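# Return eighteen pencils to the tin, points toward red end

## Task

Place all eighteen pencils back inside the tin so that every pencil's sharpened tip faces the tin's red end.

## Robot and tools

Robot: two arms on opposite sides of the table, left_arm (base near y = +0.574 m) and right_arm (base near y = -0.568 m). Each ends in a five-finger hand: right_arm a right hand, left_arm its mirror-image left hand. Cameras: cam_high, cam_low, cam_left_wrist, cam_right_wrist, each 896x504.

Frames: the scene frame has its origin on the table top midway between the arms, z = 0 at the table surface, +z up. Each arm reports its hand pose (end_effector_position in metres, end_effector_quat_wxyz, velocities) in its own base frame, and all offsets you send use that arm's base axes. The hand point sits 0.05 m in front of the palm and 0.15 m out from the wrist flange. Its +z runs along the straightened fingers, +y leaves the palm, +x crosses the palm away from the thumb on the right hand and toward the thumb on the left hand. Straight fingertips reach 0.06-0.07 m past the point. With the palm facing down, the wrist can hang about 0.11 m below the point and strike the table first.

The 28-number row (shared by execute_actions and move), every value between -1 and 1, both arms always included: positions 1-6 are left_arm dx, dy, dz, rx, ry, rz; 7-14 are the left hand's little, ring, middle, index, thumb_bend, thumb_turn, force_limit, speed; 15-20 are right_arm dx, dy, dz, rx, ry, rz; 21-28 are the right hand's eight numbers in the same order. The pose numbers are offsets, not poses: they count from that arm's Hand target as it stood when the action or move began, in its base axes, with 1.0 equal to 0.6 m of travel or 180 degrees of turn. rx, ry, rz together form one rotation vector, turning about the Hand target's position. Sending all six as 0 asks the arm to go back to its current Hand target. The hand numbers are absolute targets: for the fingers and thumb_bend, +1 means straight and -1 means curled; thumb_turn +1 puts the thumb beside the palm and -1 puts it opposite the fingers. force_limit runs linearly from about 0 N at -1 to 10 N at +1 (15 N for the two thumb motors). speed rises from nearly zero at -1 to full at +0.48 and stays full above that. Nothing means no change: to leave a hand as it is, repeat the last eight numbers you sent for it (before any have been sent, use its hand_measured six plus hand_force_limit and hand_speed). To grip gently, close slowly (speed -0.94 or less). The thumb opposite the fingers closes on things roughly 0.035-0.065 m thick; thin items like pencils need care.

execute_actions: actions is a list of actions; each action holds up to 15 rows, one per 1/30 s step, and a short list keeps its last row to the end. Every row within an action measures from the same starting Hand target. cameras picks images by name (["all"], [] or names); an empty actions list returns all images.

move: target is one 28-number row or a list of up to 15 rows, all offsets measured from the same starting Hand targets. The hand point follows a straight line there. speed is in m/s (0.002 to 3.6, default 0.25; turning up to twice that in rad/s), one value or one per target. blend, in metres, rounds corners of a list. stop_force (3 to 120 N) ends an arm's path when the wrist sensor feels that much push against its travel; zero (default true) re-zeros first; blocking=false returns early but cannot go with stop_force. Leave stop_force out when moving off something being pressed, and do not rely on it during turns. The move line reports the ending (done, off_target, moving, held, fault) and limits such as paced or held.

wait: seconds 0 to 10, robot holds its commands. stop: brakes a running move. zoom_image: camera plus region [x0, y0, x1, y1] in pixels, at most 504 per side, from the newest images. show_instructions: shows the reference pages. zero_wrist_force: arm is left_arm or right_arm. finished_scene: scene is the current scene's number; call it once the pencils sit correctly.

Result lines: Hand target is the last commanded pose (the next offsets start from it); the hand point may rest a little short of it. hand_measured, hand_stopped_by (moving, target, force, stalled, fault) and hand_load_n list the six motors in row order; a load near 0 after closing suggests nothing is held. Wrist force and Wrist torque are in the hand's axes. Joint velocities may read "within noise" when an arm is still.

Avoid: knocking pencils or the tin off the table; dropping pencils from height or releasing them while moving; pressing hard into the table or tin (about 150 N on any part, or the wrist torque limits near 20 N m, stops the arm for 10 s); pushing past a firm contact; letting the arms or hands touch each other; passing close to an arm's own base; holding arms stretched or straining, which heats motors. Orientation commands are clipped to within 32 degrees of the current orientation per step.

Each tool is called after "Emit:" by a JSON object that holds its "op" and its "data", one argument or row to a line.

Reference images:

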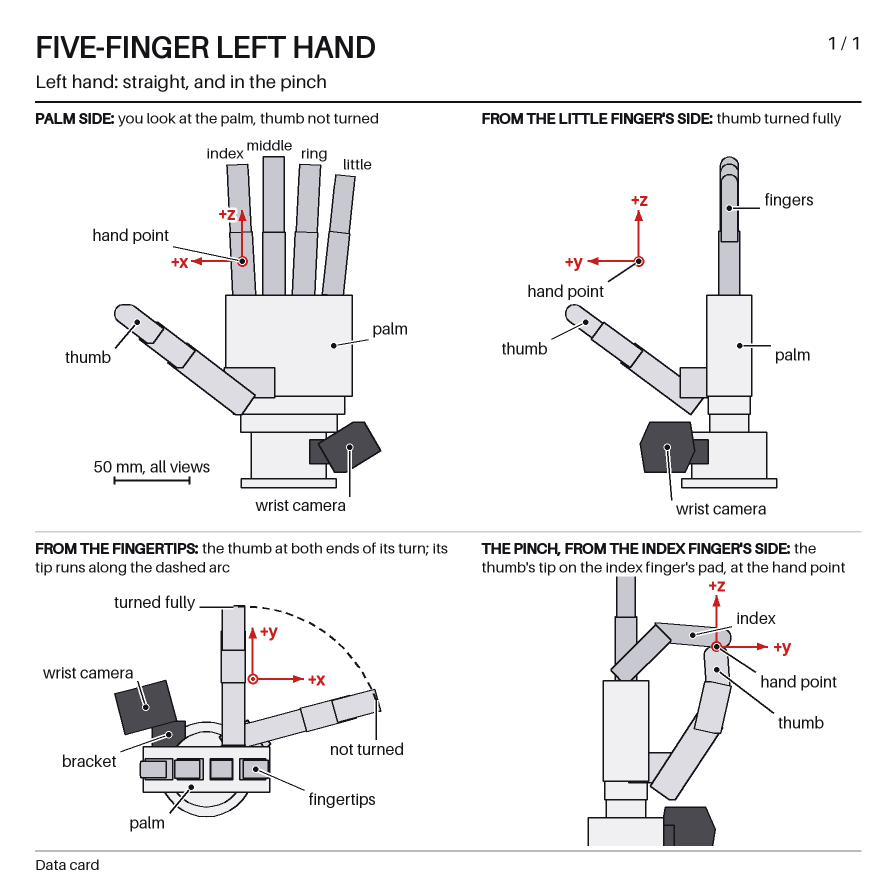

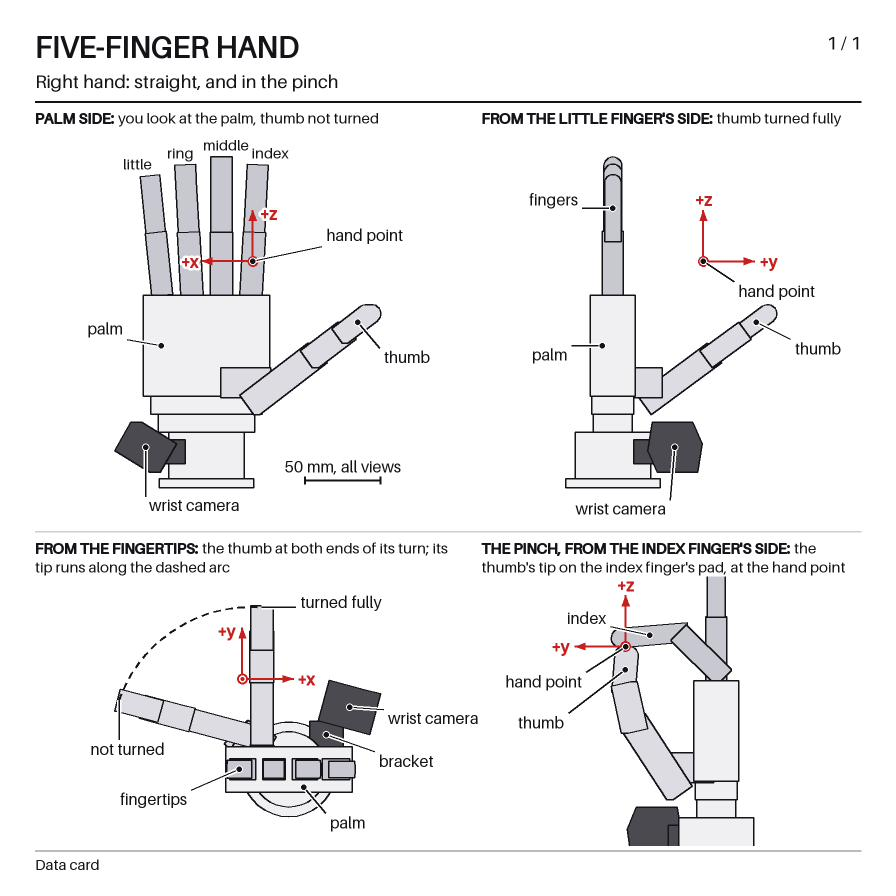

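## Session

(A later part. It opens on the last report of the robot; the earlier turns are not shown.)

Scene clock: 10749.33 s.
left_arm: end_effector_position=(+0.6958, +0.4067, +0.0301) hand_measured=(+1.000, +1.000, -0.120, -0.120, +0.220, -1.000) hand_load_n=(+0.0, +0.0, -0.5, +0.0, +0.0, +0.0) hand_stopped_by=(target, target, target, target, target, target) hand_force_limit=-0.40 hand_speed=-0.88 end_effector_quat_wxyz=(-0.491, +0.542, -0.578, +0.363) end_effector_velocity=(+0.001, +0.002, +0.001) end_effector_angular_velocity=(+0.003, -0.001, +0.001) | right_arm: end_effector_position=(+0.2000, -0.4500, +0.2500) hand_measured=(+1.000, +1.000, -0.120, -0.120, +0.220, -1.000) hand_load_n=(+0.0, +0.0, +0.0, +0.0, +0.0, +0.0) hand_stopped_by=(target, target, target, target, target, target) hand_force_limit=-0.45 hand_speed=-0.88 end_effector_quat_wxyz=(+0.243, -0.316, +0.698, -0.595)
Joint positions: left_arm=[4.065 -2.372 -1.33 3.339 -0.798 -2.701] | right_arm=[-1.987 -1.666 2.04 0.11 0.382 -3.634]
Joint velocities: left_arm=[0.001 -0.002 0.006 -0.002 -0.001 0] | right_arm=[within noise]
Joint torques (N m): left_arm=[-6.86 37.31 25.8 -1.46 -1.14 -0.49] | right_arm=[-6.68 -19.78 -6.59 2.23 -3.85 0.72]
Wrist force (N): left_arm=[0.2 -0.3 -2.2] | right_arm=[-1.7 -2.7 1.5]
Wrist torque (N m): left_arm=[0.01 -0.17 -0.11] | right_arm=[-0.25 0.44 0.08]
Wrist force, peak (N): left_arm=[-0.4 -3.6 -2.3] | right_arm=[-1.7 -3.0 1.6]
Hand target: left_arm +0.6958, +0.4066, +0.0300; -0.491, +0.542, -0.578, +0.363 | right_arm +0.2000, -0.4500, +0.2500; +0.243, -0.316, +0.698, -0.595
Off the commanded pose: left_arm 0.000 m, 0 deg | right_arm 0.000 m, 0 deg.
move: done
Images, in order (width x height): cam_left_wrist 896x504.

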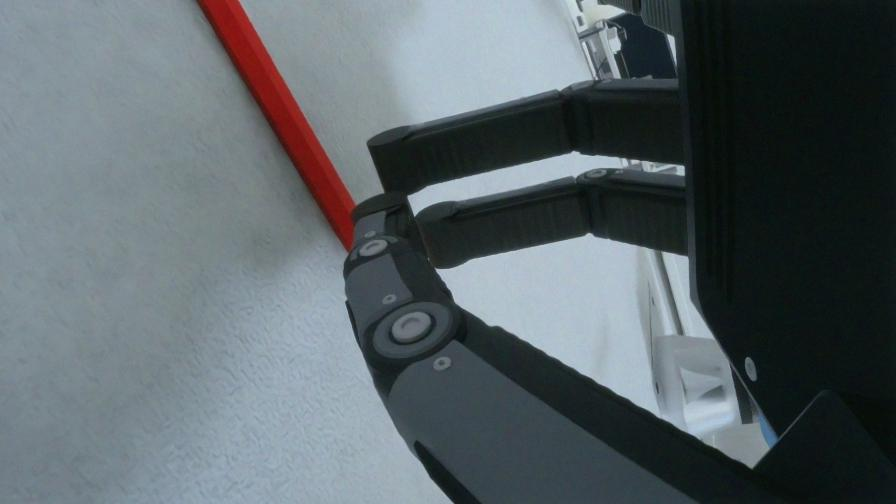

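Emit:
{"op": "move", "data": {
  "target": [
    [0,0,-0.02,0,0,0,1,1,-0.12,-0.12,0.22,-1,-0.4,-0.88,0,0,0,0,0,0,1,1,-0.12,-0.12,0.22,-1,-0.45,-0.88],
    [0,0,-0.0333,0,0,0,1,1,-0.12,-0.12,0.22,-1,-0.4,-0.88,0,0,0,0,0,0,1,1,-0.12,-0.12,0.22,-1,-0.45,-0.88]
  ],
  "speed": [0.03,0.01],
  "stop_force": 3,
  "cameras": ["cam_left_wrist"]
}}

Emit:
{"op": "zoom_image", "data": {
  "camera": "cam_left_wrist",
  "region": [200, 60, 520, 400]
}}

Scene clock: 10761.93 s.
left_arm: end_effector_position=(+0.6958, +0.4066, +0.0205) hand_measured=(+1.000, +1.000, -0.120, -0.120, +0.220, -1.000) hand_load_n=(+0.0, +0.0, +0.0, +0.0, +0.0, +0.0) hand_stopped_by=(target, target, target, target, target, target) hand_force_limit=-0.40 hand_speed=-0.88 end_effector_quat_wxyz=(-0.491, +0.542, -0.578, +0.363) | right_arm: end_effector_position=(+0.2000, -0.4500, +0.2500) hand_measured=(+1.000, +1.000, -0.120, -0.120, +0.220, -1.000) hand_load_n=(+0.0, +0.0, +0.0, +0.0, +0.0, +0.0) hand_stopped_by=(target, target, target, target, target, target) hand_force_limit=-0.45 hand_speed=-0.88 end_effector_quat_wxyz=(+0.243, -0.316, +0.698, -0.595)
Joint positions: left_arm=[4.065 -2.385 -1.335 3.356 -0.798 -2.701] | right_arm=[-1.987 -1.666 2.04 0.11 0.382 -3.634]
Joint torques (N m): left_arm=[-6.71 57.46 24.66 1.18 -0.79 -1.39] | right_arm=[-6.61 -19.61 -6.89 2.38 -3.82 0.9]
Wrist force (N): left_arm=[0.1 -0.2 -1.9] | right_arm=[-1.9 -2.8 1.6]
Wrist torque (N m): left_arm=[0.00 -0.13 -0.12] | right_arm=[-0.28 0.45 0.07]
Wrist force, peak (N): left_arm=[0.0 -8.0 -5.1] | right_arm=[-1.8 -2.9 1.7]
Hand target: left_arm +0.6958, +0.4066, +0.0205; -0.491, +0.542, -0.578, +0.363 (not the last commanded pose) | right_arm +0.2000, -0.4500, +0.2500; +0.243, -0.316, +0.698, -0.595
Off the commanded pose: left_arm 0.010 m, 0 deg | right_arm 0.000 m, 0 deg.
move: contact (left_arm); path passed 0 of 2 targets
Images, in order (width x height): cam_left_wrist 896x504.

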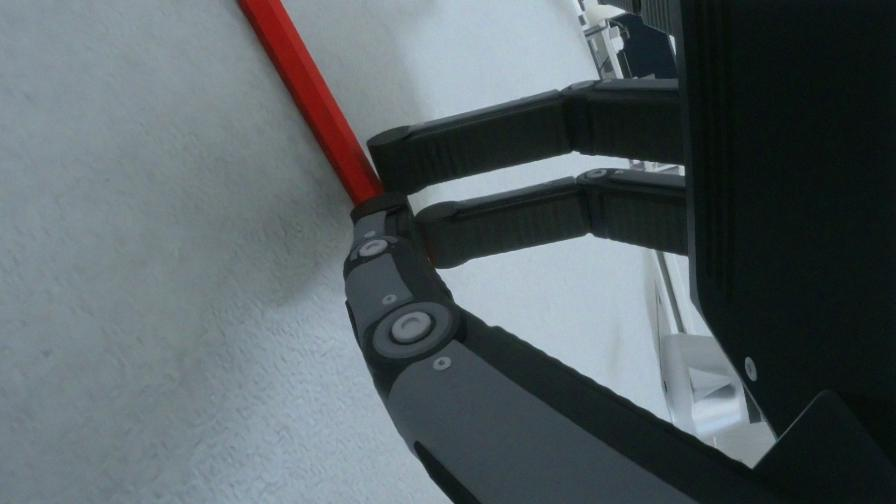

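Scaled by 1.482 from the camera's 896x504 image, which has a finer 1280x720 frame.

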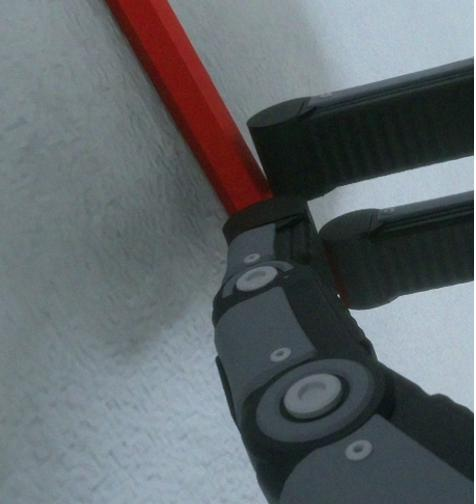

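Emit:
{"op": "move", "data": {
  "target": [
    [0,0,0.033,0,0,0,1,1,-0.12,-0.12,0.22,-1,-0.4,-0.88,0,0,0,0,0,0,1,1,-0.12,-0.12,0.22,-1,-0.45,-0.88],
    [0,0,0.058,0.0222,0.0016,0,1,1,-0.12,-0.12,0.22,-1,-0.4,-0.88,0,0,0,0,0,0,1,1,-0.12,-0.12,0.22,-1,-0.45,-0.88]
  ],
  "speed": 0.05,
  "cameras": ["cam_left_wrist"]
}}

Emit:
{"op": "zoom_image", "data": {
  "camera": "cam_left_wrist",
  "region": [60, 0, 400, 400]
}}

Scene clock: 10793.80 s.
left_arm: end_effector_position=(+0.6958, +0.4065, +0.0554) hand_measured=(+1.000, +1.000, -0.120, -0.120, +0.220, -1.000) hand_load_n=(+0.0, +0.0, +0.0, -0.5, +0.0, +0.0) hand_stopped_by=(target, target, target, target, target, target) hand_force_limit=-0.40 hand_speed=-0.88 end_effector_quat_wxyz=(+0.508, -0.525, +0.591, -0.341) end_effector_velocity=(+0.001, -0.001, -0.001) end_effector_angular_velocity=(-0.010, -0.001, +0.000) | right_arm: end_effector_position=(+0.2000, -0.4500, +0.2500) hand_measured=(+1.000, +1.000, -0.120, -0.120, +0.220, -1.000) hand_load_n=(+0.0, +0.0, +0.0, +0.0, +0.0, +0.0) hand_stopped_by=(target, target, target, target, target, target) hand_force_limit=-0.45 hand_speed=-0.88 end_effector_quat_wxyz=(+0.243, -0.316, +0.698, -0.595)
Joint positions: left_arm=[4.055 -2.326 -1.34 3.317 -0.824 -2.645] | right_arm=[-1.987 -1.666 2.04 0.11 0.382 -3.634]
Joint velocities: left_arm=[-0.001 -0.003 0.002 0 0.002 -0.009] | right_arm=[within noise]
Joint torques (N m): left_arm=[4.49 35.83 24.59 -1.1 1.23 -2.49] | right_arm=[-6.2 -19.4 -6.84 2.31 -3.66 0.87]
Wrist force (N): left_arm=[0.2 -0.2 -1.8] | right_arm=[-1.9 -2.7 1.5]
Wrist torque (N m): left_arm=[-0.02 -0.13 -0.21] | right_arm=[-0.27 0.47 0.07]
Wrist force, peak (N): left_arm=[0.0 -0.5 -2.5] | right_arm=[-1.7 -2.9 1.7]
Hand target: left_arm +0.6958, +0.4066, +0.0553; +0.508, -0.525, +0.591, -0.341 | right_arm +0.2000, -0.4500, +0.2500; +0.243, -0.316, +0.698, -0.595
Off the commanded pose: left_arm 0.000 m, 0 deg | right_arm 0.000 m, 0 deg.
move: done
Images, in order (width x height): cam_left_wrist 896x504.

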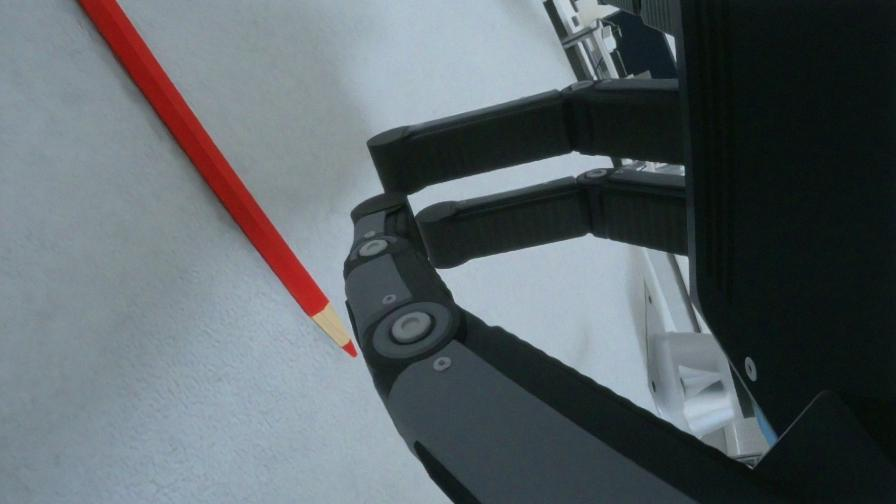

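Scaled by 1.260 from the camera's 896x504 image, which has a finer 1280x720 frame.

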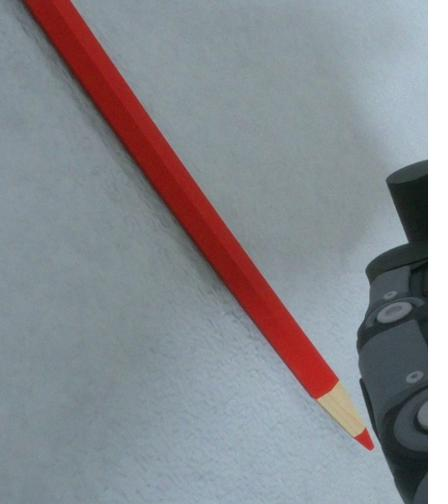

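Emit:
{"op": "move", "data": {
  "target": [0.0135,0.0077,-0.0505,0,0,0,1,1,-0.12,-0.12,0.22,-1,-0.4,-0.88,0,0,0,0,0,0,1,1,-0.12,-0.12,0.22,-1,-0.45,-0.88],
  "speed": 0.05,
  "cameras": ["cam_left_wrist"]
}}

Emit:
{"op": "zoom_image", "data": {
  "camera": "cam_left_wrist",
  "region": [100, 60, 480, 460]
}}

Scene clock: 10810.23 s.
left_arm: end_effector_position=(+0.7040, +0.4112, +0.0250) hand_measured=(+1.000, +1.000, -0.120, -0.120, +0.220, -1.000) hand_load_n=(+0.0, +0.0, +0.0, +0.0, +0.0, +0.0) hand_stopped_by=(target, target, target, target, target, target) hand_force_limit=-0.40 hand_speed=-0.88 end_effector_quat_wxyz=(+0.508, -0.525, +0.591, -0.341) | right_arm: end_effector_position=(+0.2000, -0.4500, +0.2500) hand_measured=(+1.000, +1.000, -0.120, -0.120, +0.220, -1.000) hand_load_n=(+0.0, +0.0, +0.0, +0.0, +0.0, +0.0) hand_stopped_by=(target, target, target, target, target, target) hand_force_limit=-0.45 hand_speed=-0.88 end_effector_quat_wxyz=(+0.243, -0.316, +0.698, -0.595)
Joint positions: left_arm=[4.049 -2.383 -1.322 3.358 -0.829 -2.649] | right_arm=[-1.987 -1.666 2.04 0.11 0.382 -3.634]
Joint torques (N m): left_arm=[0.16 59.35 11.41 -1.42 -0.03 -1.95] | right_arm=[-6.8 -19.35 -6.54 2.31 -3.78 0.77]
Wrist force (N): left_arm=[0.1 -0.4 -1.9] | right_arm=[-1.6 -2.7 1.7]
Wrist torque (N m): left_arm=[-0.04 -0.13 -0.21] | right_arm=[-0.26 0.42 0.09]
Wrist force, peak (N): left_arm=[-0.1 -0.6 -2.3] | right_arm=[-1.9 -2.9 1.8]
Hand target: left_arm +0.7039, +0.4112, +0.0250; +0.508, -0.525, +0.591, -0.341 | right_arm +0.2000, -0.4500, +0.2500; +0.243, -0.316, +0.698, -0.595
Off the commanded pose: left_arm 0.000 m, 0 deg | right_arm 0.000 m, 0 deg.
move: done
Images, in order (width x height): cam_left_wrist 896x504.

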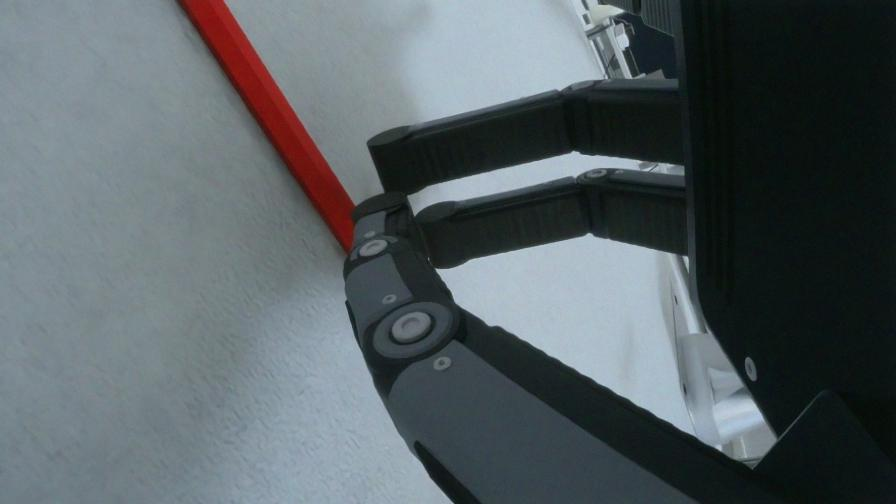

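Scaled by 1.260 from the camera's 896x504 image, which has a finer 1280x720 frame.

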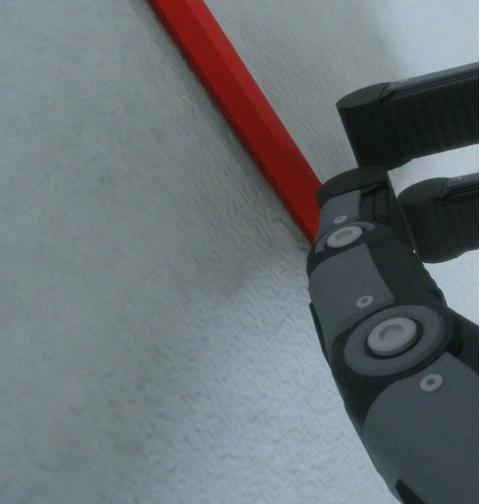

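Emit:
{"op": "move", "data": {
  "target": [
    [0,0,-0.013,0,0,0,1,1,-0.12,-0.12,0.22,-1,-0.4,-0.88,0,0,0,0,0,0,1,1,-0.12,-0.12,0.22,-1,-0.45,-0.88],
    [0,0,-0.026,0,0,0,1,1,-0.12,-0.12,0.22,-1,-0.4,-0.88,0,0,0,0,0,0,1,1,-0.12,-0.12,0.22,-1,-0.45,-0.88]
  ],
  "speed": [0.03,0.01],
  "stop_force": 3,
  "cameras": ["cam_left_wrist"]
}}

Emit:
{"op": "zoom_image", "data": {
  "camera": "cam_left_wrist",
  "region": [200, 60, 520, 400]
}}

Scene clock: 10831.87 s.
left_arm: end_effector_position=(+0.7039, +0.4112, +0.0123) hand_measured=(+1.000, +1.000, -0.120, -0.120, +0.220, -1.000) hand_load_n=(+0.0, +0.0, -0.5, -0.5, +0.0, +0.0) hand_stopped_by=(target, target, target, target, target, target) hand_force_limit=-0.40 hand_speed=-0.88 end_effector_quat_wxyz=(+0.508, -0.525, +0.591, -0.341) | right_arm: end_effector_position=(+0.2000, -0.4500, +0.2500) hand_measured=(+1.000, +1.000, -0.120, -0.120, +0.220, -1.000) hand_load_n=(+0.0, +0.0, +0.0, +0.0, +0.0, +0.0) hand_stopped_by=(target, target, target, target, target, target) hand_force_limit=-0.45 hand_speed=-0.88 end_effector_quat_wxyz=(+0.243, -0.316, +0.698, -0.595)
Joint positions: left_arm=[4.049 -2.4 -1.328 3.38 -0.829 -2.649] | right_arm=[-1.987 -1.666 2.04 0.11 0.382 -3.634]
Joint torques (N m): left_arm=[7.85 57.74 24.56 -1.36 0.87 0.59] | right_arm=[-6.44 -20.34 -6.45 2.14 -3.89 0.76]
Wrist force (N): left_arm=[0.4 -1.7 -2.5] | right_arm=[-1.8 -2.7 2.0]
Wrist torque (N m): left_arm=[-0.02 -0.11 -0.22] | right_arm=[-0.29 0.44 0.07]
Wrist force, peak (N): left_arm=[-0.7 -8.6 -4.6] | right_arm=[-1.8 -2.9 1.7]
Hand target: left_arm +0.7039, +0.4112, +0.0123; +0.508, -0.525, +0.591, -0.341 (not the last commanded pose) | right_arm +0.2000, -0.4500, +0.2500; +0.243, -0.316, +0.698, -0.595
Off the commanded pose: left_arm 0.003 m, 0 deg | right_arm 0.000 m, 0 deg.
move: contact (left_arm); path passed 1 of 2 targets
Images, in order (width x height): cam_left_wrist 896x504.

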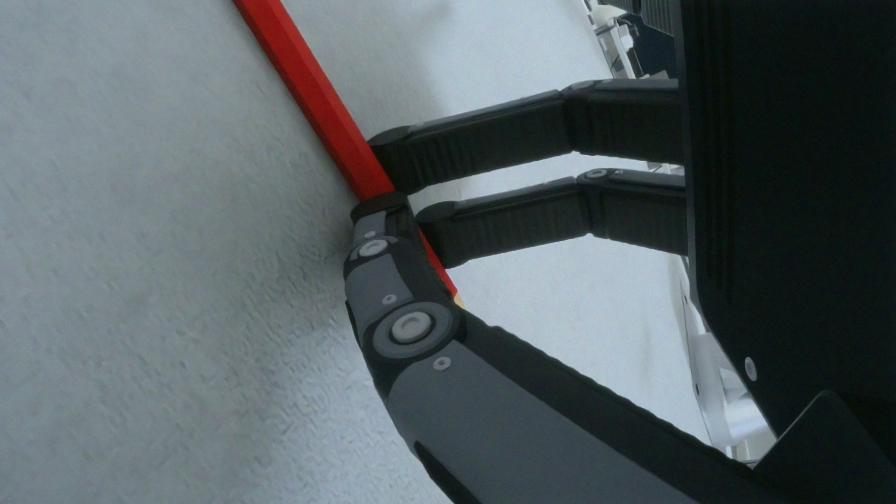

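Scaled by 1.482 from the camera's 896x504 image, which has a finer 1280x720 frame.

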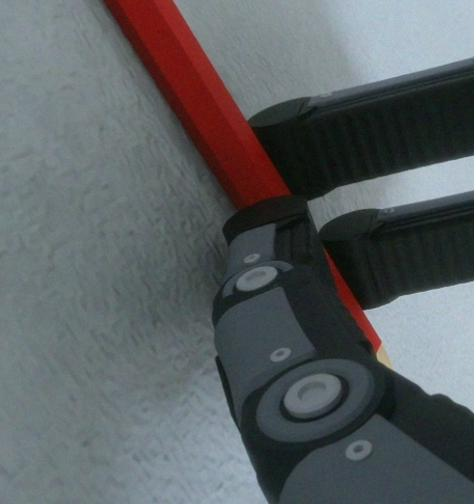

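Emit:
{"op": "move", "data": {
  "target": [
    [0,0,0,0,0,0,1,1,-0.6,-0.6,0.22,-1,-0.75,-0.92,0,0,0,0,0,0,1,1,-0.12,-0.12,0.22,-1,-0.45,-0.88],
    [0,0,0,0,0,0,1,1,-0.65,-0.65,0.22,-1,-0.4,-0.92,0,0,0,0,0,0,1,1,-0.12,-0.12,0.22,-1,-0.45,-0.88]
  ],
  "speed": 0.02,
  "cameras": ["cam_left_wrist"]
}}

Emit:
{"op": "zoom_image", "data": {
  "camera": "cam_left_wrist",
  "region": [200, 60, 520, 400]
}}

Scene clock: 10839.13 s.
left_arm: end_effector_position=(+0.7039, +0.4112, +0.0123) hand_measured=(+1.000, +1.000, -0.178, -0.186, +0.220, -1.000) hand_load_n=(+0.0, +0.0, +5.0, +3.0, +2.5, -0.5) hand_stopped_by=(target, target, force, force, target, target) hand_force_limit=-0.40 hand_speed=-0.92 end_effector_quat_wxyz=(+0.508, -0.525, +0.591, -0.341) | right_arm: end_effector_position=(+0.2000, -0.4500, +0.2500) hand_measured=(+1.000, +1.000, -0.120, -0.120, +0.220, -1.000) hand_load_n=(+0.0, -0.5, +0.0, +0.0, +0.0, +0.0) hand_stopped_by=(target, target, target, target, target, target) hand_force_limit=-0.45 hand_speed=-0.88 end_effector_quat_wxyz=(+0.243, -0.316, +0.698, -0.595)
Joint positions: left_arm=[4.049 -2.4 -1.328 3.38 -0.829 -2.649] | right_arm=[-1.987 -1.666 2.04 0.11 0.382 -3.634]
Joint torques (N m): left_arm=[7.82 56.93 23.63 -1.41 0.99 0.56] | right_arm=[-5.83 -19.98 -6.27 2.27 -3.73 0.87]
Wrist force (N): left_arm=[-0.5 -2.2 -2.5] | right_arm=[-1.7 -2.8 1.5]
Wrist torque (N m): left_arm=[-0.02 -0.11 -0.21] | right_arm=[-0.27 0.43 0.08]
Wrist force, peak (N): left_arm=[0.1 -3.0 -3.2] | right_arm=[-2.0 -2.9 1.6]
Hand target: left_arm +0.7039, +0.4112, +0.0123; +0.508, -0.525, +0.591, -0.341 | right_arm +0.2000, -0.4500, +0.2500; +0.243, -0.316, +0.698, -0.595
Off the commanded pose: left_arm 0.000 m, 0 deg | right_arm 0.000 m, 0 deg.
move: done
Images, in order (width x height): cam_left_wrist 896x504.

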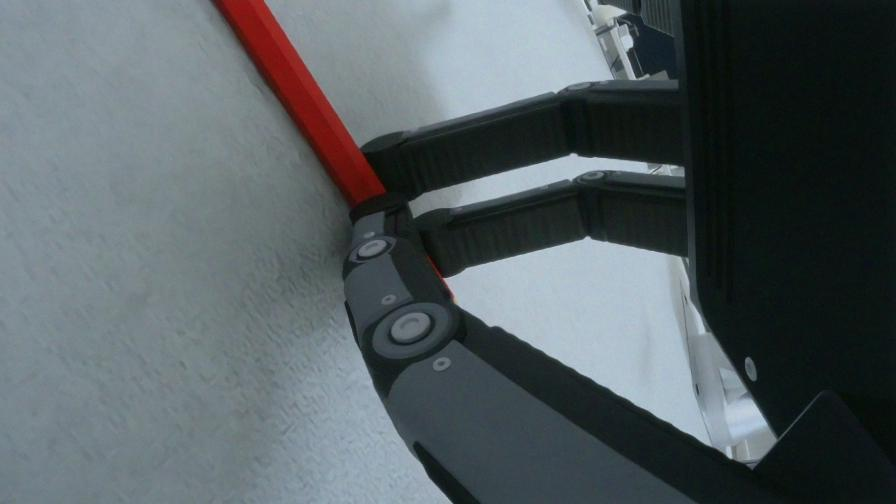

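Scaled by 1.482 from the camera's 896x504 image, which has a finer 1280x720 frame.

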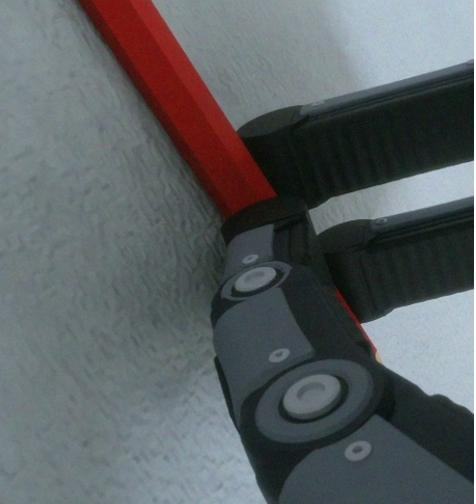

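Emit:
{"op": "move", "data": {
  "target": [0,0,0.03,0,0,0,1,1,-0.65,-0.65,0.22,-1,-0.4,-0.92,0,0,0,0,0,0,1,1,-0.12,-0.12,0.22,-1,-0.45,-0.88],
  "speed": 0.01,
  "cameras": ["cam_left_wrist"]
}}

Scene clock: 10846.67 s.
left_arm: end_effector_position=(+0.7039, +0.4112, +0.0304) hand_measured=(+1.000, +1.000, -0.178, -0.186, +0.220, -1.000) hand_load_n=(+0.0, +0.0, +0.0, +0.0, +0.0, +0.0) hand_stopped_by=(target, target, force, force, target, target) hand_force_limit=-0.40 hand_speed=-0.92 end_effector_quat_wxyz=(+0.508, -0.525, +0.591, -0.341) | right_arm: end_effector_position=(+0.2000, -0.4500, +0.2500) hand_measured=(+1.000, +1.000, -0.120, -0.120, +0.220, -1.000) hand_load_n=(+0.0, +0.0, +0.0, +0.0, +0.0, +0.0) hand_stopped_by=(target, target, target, target, target, target) hand_force_limit=-0.45 hand_speed=-0.88 end_effector_quat_wxyz=(+0.243, -0.316, +0.698, -0.595)
Joint positions: left_arm=[4.049 -2.376 -1.319 3.348 -0.829 -2.649] | right_arm=[-1.987 -1.666 2.04 0.11 0.382 -3.634]
Joint torques (N m): left_arm=[8.12 47.95 21.97 0.24 0.97 -0.74] | right_arm=[-5.26 -20.21 -6.84 2.26 -3.77 0.91]
Wrist force (N): left_arm=[-0.1 -0.5 -2.0] | right_arm=[-1.6 -2.7 1.6]
Wrist torque (N m): left_arm=[-0.04 -0.11 -0.21] | right_arm=[-0.25 0.42 0.09]
Wrist force, peak (N): left_arm=[-0.5 -3.0 -2.8] | right_arm=[-1.9 -2.9 1.7]
Hand target: left_arm +0.7039, +0.4112, +0.0303; +0.508, -0.525, +0.591, -0.341 | right_arm +0.2000, -0.4500, +0.2500; +0.243, -0.316, +0.698, -0.595
Off the commanded pose: left_arm 0.000 m, 0 deg | right_arm 0.000 m, 0 deg.
move: done
Images, in order (width x height): cam_left_wrist 896x504.

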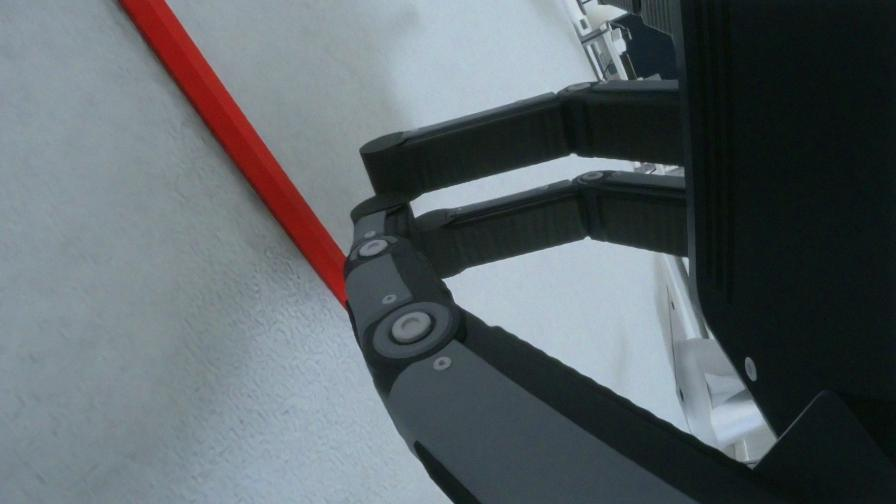

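Emit:
{"op": "wait", "data": {
  "seconds": 0.1,
  "cameras": ["cam_low","cam_left_wrist"]
}}

Emit:
{"op": "zoom_image", "data": {
  "camera": "cam_low",
  "region": [300, 150, 600, 350]
}}

Scene clock: 10865.27 s.
left_arm: end_effector_position=(+0.7039, +0.4112, +0.0303) hand_measured=(+1.000, +1.000, -0.178, -0.186, +0.220, -1.000) hand_load_n=(+0.0, +0.0, +0.0, +0.0, +0.0, +0.0) hand_stopped_by=(target, target, force, force, target, target) hand_force_limit=-0.40 hand_speed=-0.92 end_effector_quat_wxyz=(+0.508, -0.525, +0.591, -0.341) | right_arm: end_effector_position=(+0.2000, -0.4500, +0.2500) hand_measured=(+1.000, +1.000, -0.120, -0.120, +0.220, -1.000) hand_load_n=(+0.0, +0.0, +0.0, +0.0, +0.0, +0.5) hand_stopped_by=(target, target, target, target, target, target) hand_force_limit=-0.45 hand_speed=-0.88 end_effector_quat_wxyz=(+0.243, -0.316, +0.698, -0.595)
Joint positions: left_arm=[4.049 -2.376 -1.319 3.348 -0.829 -2.649] | right_arm=[-1.987 -1.666 2.04 0.11 0.382 -3.634]
Joint torques (N m): left_arm=[7.9 37.67 12.06 1.21 0.99 -0.56] | right_arm=[-5.45 -19.8 -6.64 2.24 -3.65 0.93]
Wrist force (N): left_arm=[0.3 -0.3 -1.7] | right_arm=[-1.7 -2.5 1.6]
Wrist torque (N m): left_arm=[-0.04 -0.15 -0.20] | right_arm=[-0.24 0.43 0.09]
Wrist force, peak (N): left_arm=[0.1 -0.3 -2.3] | right_arm=[-1.8 -3.0 1.6]
Hand target: left_arm +0.7039, +0.4112, +0.0303; +0.508, -0.525, +0.591, -0.341 | right_arm +0.2000, -0.4500, +0.2500; +0.243, -0.316, +0.698, -0.595
Off the commanded pose: left_arm 0.000 m, 0 deg | right_arm 0.000 m, 0 deg.
wait: 0.10 s; at rest from the start
Images, in order (width x height): cam_low 896x504, cam_left_wrist 896x504.

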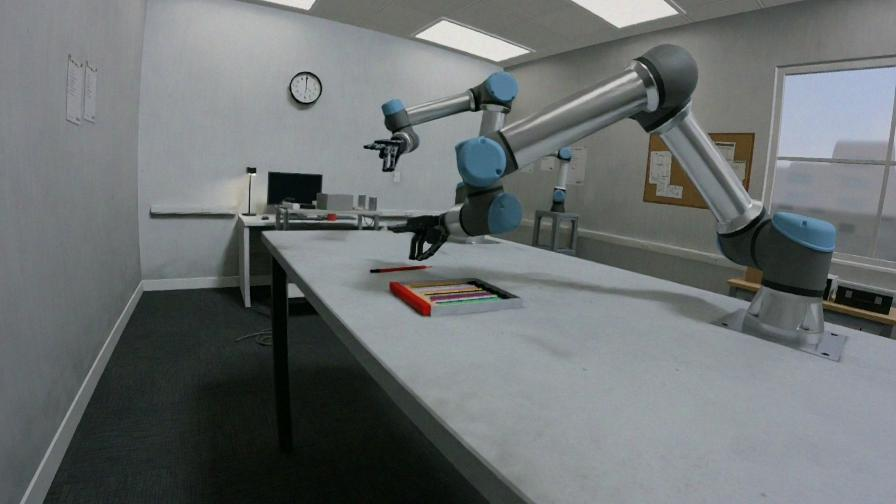

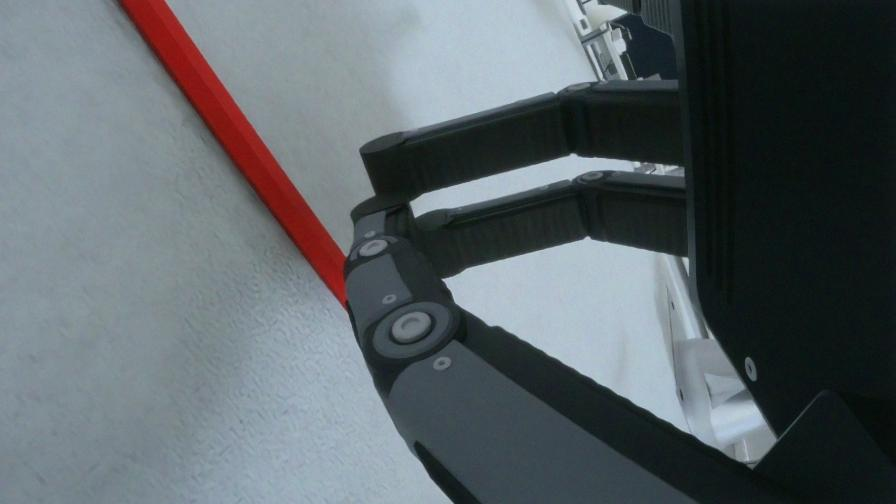

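Scaled by 1.680 from the camera's 896x504 image, which has a finer 1280x720 frame.

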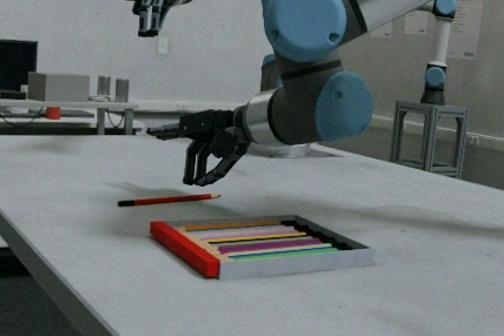

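Emit:
{"op": "zoom_image", "data": {
  "camera": "cam_low",
  "region": [360, 200, 480, 290]
}}

Scaled by 4.200 from the camera's 896x504 image, which has a finer 1280x720 frame.

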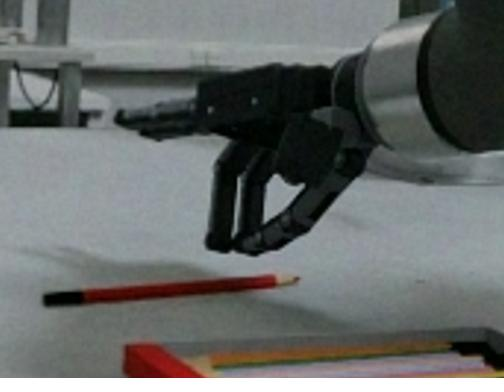

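Emit:
{"op": "move", "data": {
  "target": [
    [0,0,0.28,0,0,0,1,1,-0.12,-0.12,0.22,-1,-0.4,-0.92,0,0,0,0,0,0,1,1,-0.12,-0.12,0.22,-1,-0.45,-0.88],
    [-0.823,0.0147,0.5495,0,0,0,1,1,-0.12,-0.12,0.22,-1,-0.4,-0.92,0,0,0,0,0,0,1,1,-0.12,-0.12,0.22,-1,-0.45,-0.88],
    [-0.823,0.0147,0.5495,0,0,0,1,1,-0.12,-0.12,0.22,-1,-0.4,-0.92,0.4,-0.0483,-0.15,-0.0515,0.0517,0.2233,1,1,-0.12,-0.12,0.22,-1,-0.45,-0.88],
    [-0.823,0.0147,0.5495,0,0,0,1,1,-0.12,-0.12,0.22,-1,-0.4,-0.92,0.4,-0.0483,-0.3,-0.0515,0.0517,0.2233,1,1,-0.12,-0.12,0.22,-1,-0.45,-0.88]
  ],
  "speed": [0.15,0.35,0.25,0.15],
  "blend": [0.03,0.03,0.02,0],
  "cameras": ["cam_high","cam_right_wrist"]
}}

Scene clock: 10971.10 s.
left_arm: end_effector_position=(+0.2101, +0.4200, +0.3600) hand_measured=(+1.000, +1.000, -0.120, -0.120, +0.220, -1.000) hand_load_n=(-0.5, +0.0, +0.0, +0.0, +0.0, +0.0) hand_stopped_by=(target, target, target, target, target, target) hand_force_limit=-0.40 hand_speed=-0.92 end_effector_quat_wxyz=(+0.508, -0.525, +0.591, -0.341) | right_arm: end_effector_position=(+0.4400, -0.4789, +0.0701) hand_measured=(+1.000, +1.000, -0.120, -0.120, +0.220, -1.000) hand_load_n=(+0.0, +0.0, +0.0, +0.0, +0.0, +0.0) hand_stopped_by=(target, target, target, target, target, target) hand_force_limit=-0.45 hand_speed=-0.88 end_effector_quat_wxyz=(-0.350, +0.601, -0.515, +0.502)
Joint positions: left_arm=[5.086 -1.799 -1.754 1.243 -0.347 -0.547] | right_arm=[-1.405 -0.926 1.566 0.139 0.365 -4.14]
Joint torques (N m): left_arm=[9.85 16.65 10.59 -4.76 2.76 2.22] | right_arm=[6.88 -31.48 -29.59 0.51 1.53 -1.04]
Wrist force (N): left_arm=[-0.2 -0.2 -2.0] | right_arm=[-1.2 -2.5 1.2]
Wrist torque (N m): left_arm=[0.01 -0.07 -0.22] | right_arm=[-0.25 0.37 0.12]
Wrist force, peak (N): left_arm=[-0.8 -0.3 -4.0] | right_arm=[-1.0 -3.3 2.2]
Hand target: left_arm +0.2101, +0.4200, +0.3600; +0.508, -0.525, +0.591, -0.341 | right_arm +0.4400, -0.4790, +0.0700; -0.350, +0.601, -0.515, +0.502
Off the commanded pose: left_arm 0.000 m, 0 deg | right_arm 0.000 m, 0 deg.
move: done
Images, in order (width x height): cam_high 896x504, cam_right_wrist 896x504.

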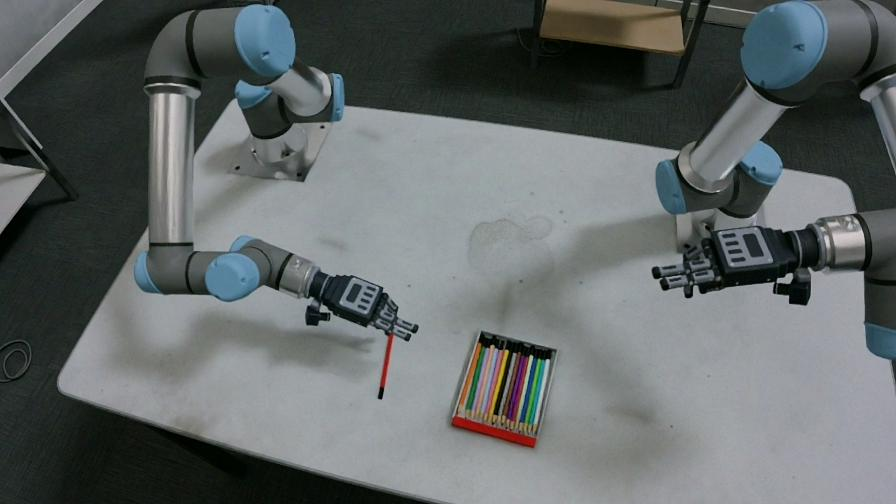

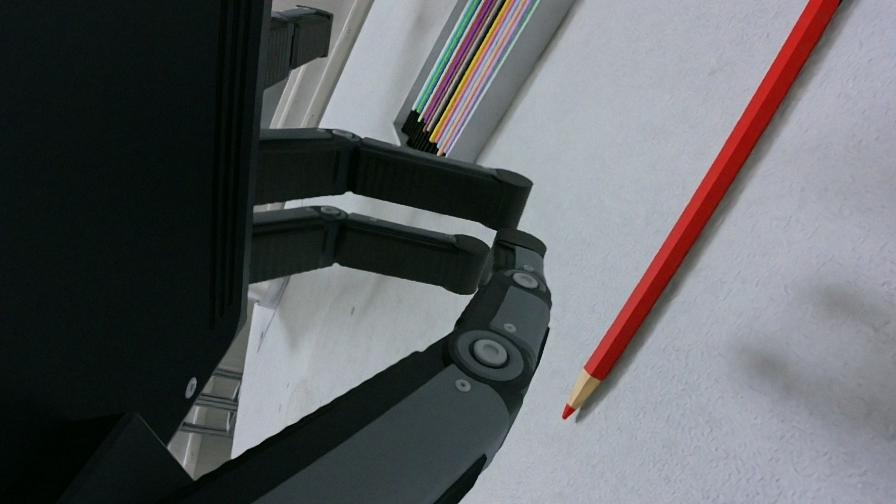

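Emit:
{"op": "zoom_image", "data": {
  "camera": "cam_right_wrist",
  "region": [520, 0, 860, 440]
}}

Scaled by 1.145 from the camera's 896x504 image, which has a finer 1280x720 frame.

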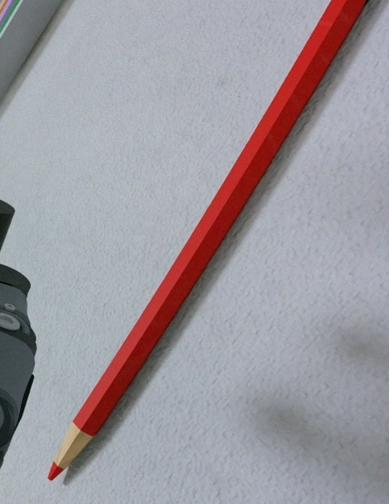

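Emit:
{"op": "move", "data": {
  "target": [0,0,0,0,0,0,1,1,-0.12,-0.12,0.22,-1,-0.4,-0.92,0.0055,0.0155,-0.05,0,0,0.0433,1,1,-0.12,-0.12,0.22,-1,-0.45,-0.88],
  "speed": 0.08,
  "cameras": ["cam_right_wrist"]
}}

Emit:
{"op": "zoom_image", "data": {
  "camera": "cam_right_wrist",
  "region": [500, 0, 840, 440]
}}

Scene clock: 11000.53 s.
left_arm: end_effector_position=(+0.2101, +0.4200, +0.3600) hand_measured=(+1.000, +1.000, -0.120, -0.120, +0.220, -1.000) hand_load_n=(+0.0, +0.0, +0.0, -0.5, +0.5, +0.0) hand_stopped_by=(target, target, target, target, target, target) hand_force_limit=-0.40 hand_speed=-0.92 end_effector_quat_wxyz=(+0.508, -0.525, +0.591, -0.341) | right_arm: end_effector_position=(+0.4433, -0.4697, +0.0400) hand_measured=(+1.000, +1.000, -0.120, -0.120, +0.220, -1.000) hand_load_n=(+0.0, +0.0, +0.0, +0.0, +0.0, +0.0) hand_stopped_by=(target, target, target, target, target, target) hand_force_limit=-0.45 hand_speed=-0.88 end_effector_quat_wxyz=(-0.383, +0.634, -0.473, +0.477)
Joint positions: left_arm=[5.086 -1.799 -1.754 1.243 -0.347 -0.547] | right_arm=[-1.404 -0.768 1.446 0.425 0.285 -4.483]
Joint torques (N m): left_arm=[9.66 15.46 10.47 -4.67 2.58 1.96] | right_arm=[-0.23 -43.82 -1.18 1.96 1.28 -0.98]
Wrist force (N): left_arm=[-0.1 -0.1 -1.9] | right_arm=[-1.4 -2.4 1.2]
Wrist torque (N m): left_arm=[0.00 -0.09 -0.22] | right_arm=[-0.20 0.43 0.09]
Wrist force, peak (N): left_arm=[0.1 -0.3 -2.3] | right_arm=[-1.5 -2.6 1.6]
Hand target: left_arm +0.2101, +0.4200, +0.3600; +0.508, -0.525, +0.591, -0.341 | right_arm +0.4433, -0.4697, +0.0400; -0.383, +0.634, -0.473, +0.477
Off the commanded pose: left_arm 0.000 m, 0 deg | right_arm 0.000 m, 0 deg.
move: done
Images, in order (width x height): cam_right_wrist 896x504.

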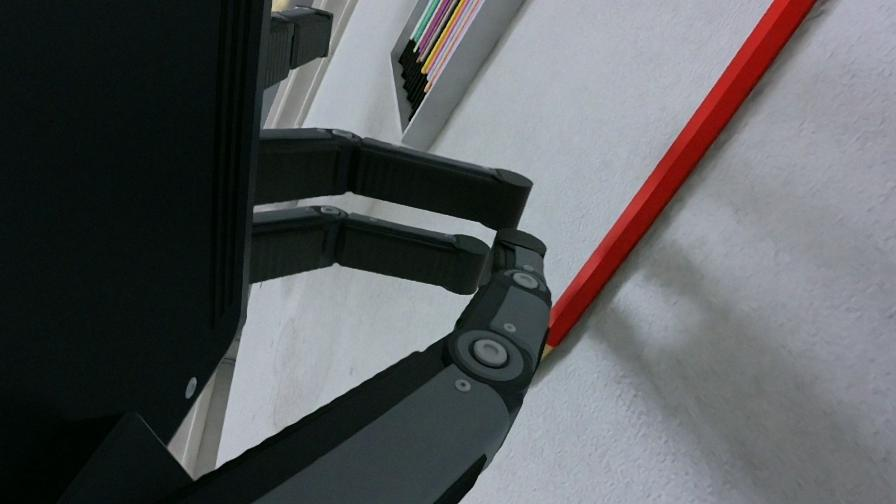

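Scaled by 1.145 from the camera's 896x504 image, which has a finer 1280x720 frame.

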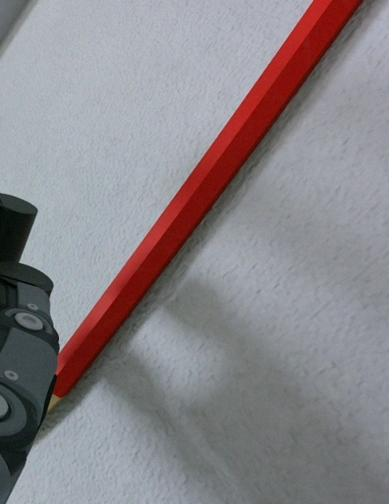

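Emit:
{"op": "move", "data": {
  "target": [
    [0,0,0,0,0,0,1,1,-0.12,-0.12,0.22,-1,-0.4,-0.92,0,0,-0.03,0,0,0,1,1,-0.12,-0.12,0.22,-1,-0.45,-0.88],
    [0,0,0,0,0,0,1,1,-0.12,-0.12,0.22,-1,-0.4,-0.92,0,0,-0.0515,0,0,0,1,1,-0.12,-0.12,0.22,-1,-0.45,-0.88]
  ],
  "speed": [0.03,0.012],
  "stop_force": 3,
  "cameras": ["cam_right_wrist"]
}}

Emit:
{"op": "zoom_image", "data": {
  "camera": "cam_right_wrist",
  "region": [400, 60, 700, 400]
}}

Scene clock: 11009.47 s.
left_arm: end_effector_position=(+0.2101, +0.4200, +0.3600) hand_measured=(+1.000, +1.000, -0.120, -0.120, +0.220, -1.000) hand_load_n=(+0.0, -0.5, +0.0, +0.0, +0.5, +0.0) hand_stopped_by=(target, target, target, target, target, target) hand_force_limit=-0.40 hand_speed=-0.92 end_effector_quat_wxyz=(+0.508, -0.525, +0.591, -0.341) | right_arm: end_effector_position=(+0.4433, -0.4696, +0.0132) hand_measured=(+1.000, +1.000, -0.120, -0.120, +0.220, -1.000) hand_load_n=(-0.5, +0.0, +0.0, +0.0, +0.0, +0.0) hand_stopped_by=(target, target, target, target, target, target) hand_force_limit=-0.45 hand_speed=-0.88 end_effector_quat_wxyz=(-0.383, +0.634, -0.473, +0.477)
Joint positions: left_arm=[5.086 -1.799 -1.754 1.243 -0.347 -0.547] | right_arm=[-1.404 -0.727 1.452 0.379 0.285 -4.483]
Joint torques (N m): left_arm=[9.74 15.69 10.6 -4.61 2.17 1.72] | right_arm=[-4.06 -49.63 -10.7 3.75 1.29 0.14]
Wrist force (N): left_arm=[-0.2 -0.1 -2.0] | right_arm=[-0.8 -6.1 0.5]
Wrist torque (N m): left_arm=[0.01 -0.07 -0.23] | right_arm=[-0.25 0.44 0.07]
Wrist force, peak (N): left_arm=[-0.1 -0.2 -2.3] | right_arm=[1.3 -12.5 -1.4]
Hand target: left_arm +0.2101, +0.4200, +0.3600; +0.508, -0.525, +0.591, -0.341 | right_arm +0.4433, -0.4697, +0.0132; -0.383, +0.634, -0.473, +0.477 (not the last commanded pose)
Off the commanded pose: left_arm 0.000 m, 0 deg | right_arm 0.004 m, 0 deg.
move: contact (right_arm); path passed 1 of 2 targets
Images, in order (width x height): cam_right_wrist 896x504.

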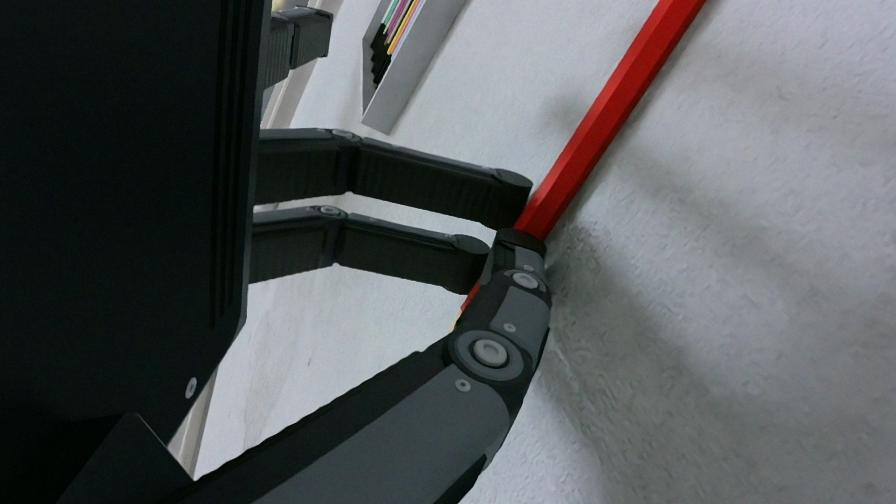

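Scaled by 1.482 from the camera's 896x504 image, which has a finer 1280x720 frame.

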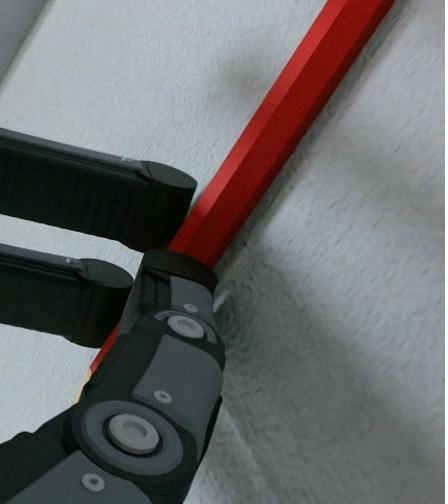

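Emit:
{"op": "move", "data": {
  "target": [
    [0,0,0,0,0,0,1,1,-0.12,-0.12,0.22,-1,-0.4,-0.92,0,0,0,0,0,0,1,1,-0.6,-0.6,0.22,-1,-0.8,-0.92],
    [0,0,0,0,0,0,1,1,-0.12,-0.12,0.22,-1,-0.4,-0.92,0,0,0,0,0,0,1,1,-0.65,-0.65,0.22,-1,-0.4,-0.92]
  ],
  "speed": 0.03,
  "cameras": ["cam_right_wrist"]
}}

Scene clock: 11016.03 s.
left_arm: end_effector_position=(+0.2101, +0.4200, +0.3600) hand_measured=(+1.000, +1.000, -0.120, -0.120, +0.220, -1.000) hand_load_n=(-0.5, +0.0, +0.0, +0.0, +0.0, +0.0) hand_stopped_by=(target, target, target, target, target, target) hand_force_limit=-0.40 hand_speed=-0.92 end_effector_quat_wxyz=(+0.508, -0.525, +0.591, -0.341) | right_arm: end_effector_position=(+0.4433, -0.4697, +0.0132) hand_measured=(+1.000, +1.000, -0.192, -0.154, +0.220, -1.000) hand_load_n=(+0.0, +0.0, +4.5, +2.5, +1.0, -0.5) hand_stopped_by=(target, target, force, force, target, target) hand_force_limit=-0.40 hand_speed=-0.92 end_effector_quat_wxyz=(-0.383, +0.634, -0.473, +0.477)
Joint positions: left_arm=[5.086 -1.799 -1.754 1.243 -0.347 -0.547] | right_arm=[-1.404 -0.727 1.452 0.379 0.285 -4.483]
Joint torques (N m): left_arm=[10.14 15.99 10.28 -4.7 2.02 1.51] | right_arm=[-3.72 -47.96 -23.44 3.4 1.29 0.36]
Wrist force (N): left_arm=[-0.1 -0.3 -2.0] | right_arm=[-0.3 -8.1 0.9]
Wrist torque (N m): left_arm=[-0.02 -0.09 -0.21] | right_arm=[-0.33 0.44 0.03]
Wrist force, peak (N): left_arm=[-0.2 -0.3 -2.2] | right_arm=[-0.2 -9.5 0.5]
Hand target: left_arm +0.2101, +0.4200, +0.3600; +0.508, -0.525, +0.591, -0.341 | right_arm +0.4433, -0.4697, +0.0132; -0.383, +0.634, -0.473, +0.477
Off the commanded pose: left_arm 0.000 m, 0 deg | right_arm 0.000 m, 0 deg.
move: done
Images, in order (width x height): cam_right_wrist 896x504.

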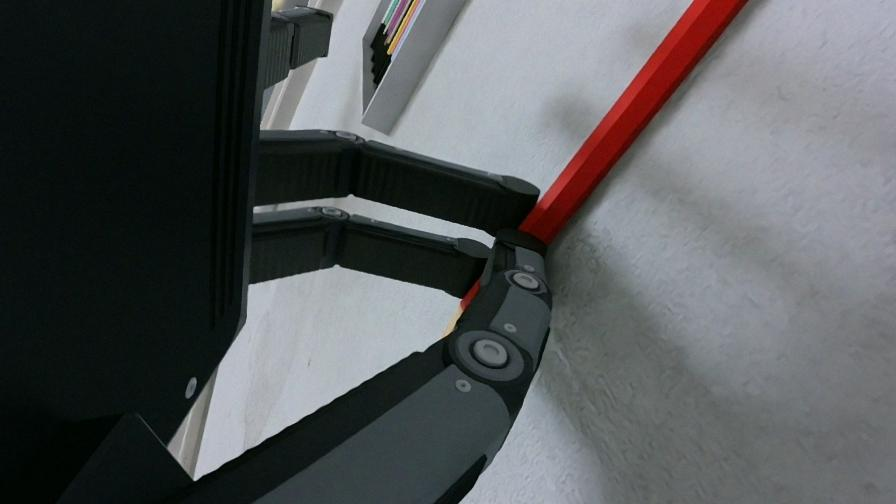

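Emit:
{"op": "move", "data": {
  "target": [0,0,0,0,0,0,1,1,-0.12,-0.12,0.22,-1,-0.4,-0.92,0,0,0.06,0,0,0,1,1,-0.65,-0.65,0.22,-1,-0.4,-0.92],
  "speed": 0.02,
  "cameras": ["cam_right_wrist"]
}}

Scene clock: 11020.70 s.
left_arm: end_effector_position=(+0.2101, +0.4200, +0.3600) hand_measured=(+1.000, +1.000, -0.120, -0.120, +0.220, -1.000) hand_load_n=(+0.0, +0.0, +0.0, +0.0, +0.0, +0.5) hand_stopped_by=(target, target, target, target, target, target) hand_force_limit=-0.40 hand_speed=-0.92 end_effector_quat_wxyz=(+0.508, -0.525, +0.591, -0.341) | right_arm: end_effector_position=(+0.4433, -0.4697, +0.0494) hand_measured=(+1.000, +1.000, -0.192, -0.156, +0.220, -1.000) hand_load_n=(+0.0, +0.0, +0.0, +0.0, +0.0, -0.5) hand_stopped_by=(target, target, force, force, target, target) hand_force_limit=-0.40 hand_speed=-0.92 end_effector_quat_wxyz=(-0.383, +0.634, -0.473, +0.477)
Joint positions: left_arm=[5.086 -1.799 -1.754 1.243 -0.347 -0.547] | right_arm=[-1.404 -0.782 1.443 0.442 0.285 -4.483]
Joint torques (N m): left_arm=[9.88 15.99 10.8 -4.57 1.92 1.3] | right_arm=[-1.81 -34.06 -24.82 0.59 0.31 -0.98]
Wrist force (N): left_arm=[0.0 -0.1 -2.2] | right_arm=[-1.3 -2.5 1.1]
Wrist torque (N m): left_arm=[0.02 -0.11 -0.21] | right_arm=[-0.20 0.43 0.09]
Wrist force, peak (N): left_arm=[-0.2 -0.2 -2.3] | right_arm=[0.0 -9.6 0.4]
Hand target: left_arm +0.2101, +0.4200, +0.3600; +0.508, -0.525, +0.591, -0.341 | right_arm +0.4433, -0.4697, +0.0492; -0.383, +0.634, -0.473, +0.477
Off the commanded pose: left_arm 0.000 m, 0 deg | right_arm 0.000 m, 0 deg.
move: done
Images, in order (width x height): cam_right_wrist 896x504.

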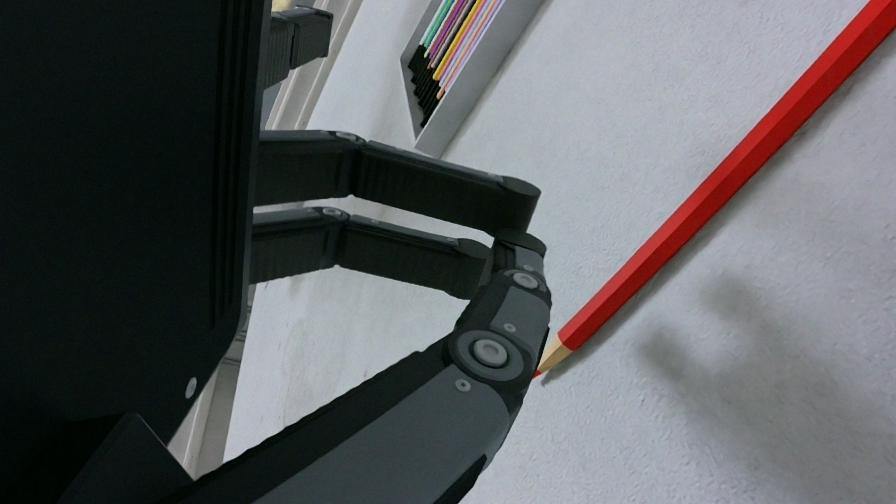

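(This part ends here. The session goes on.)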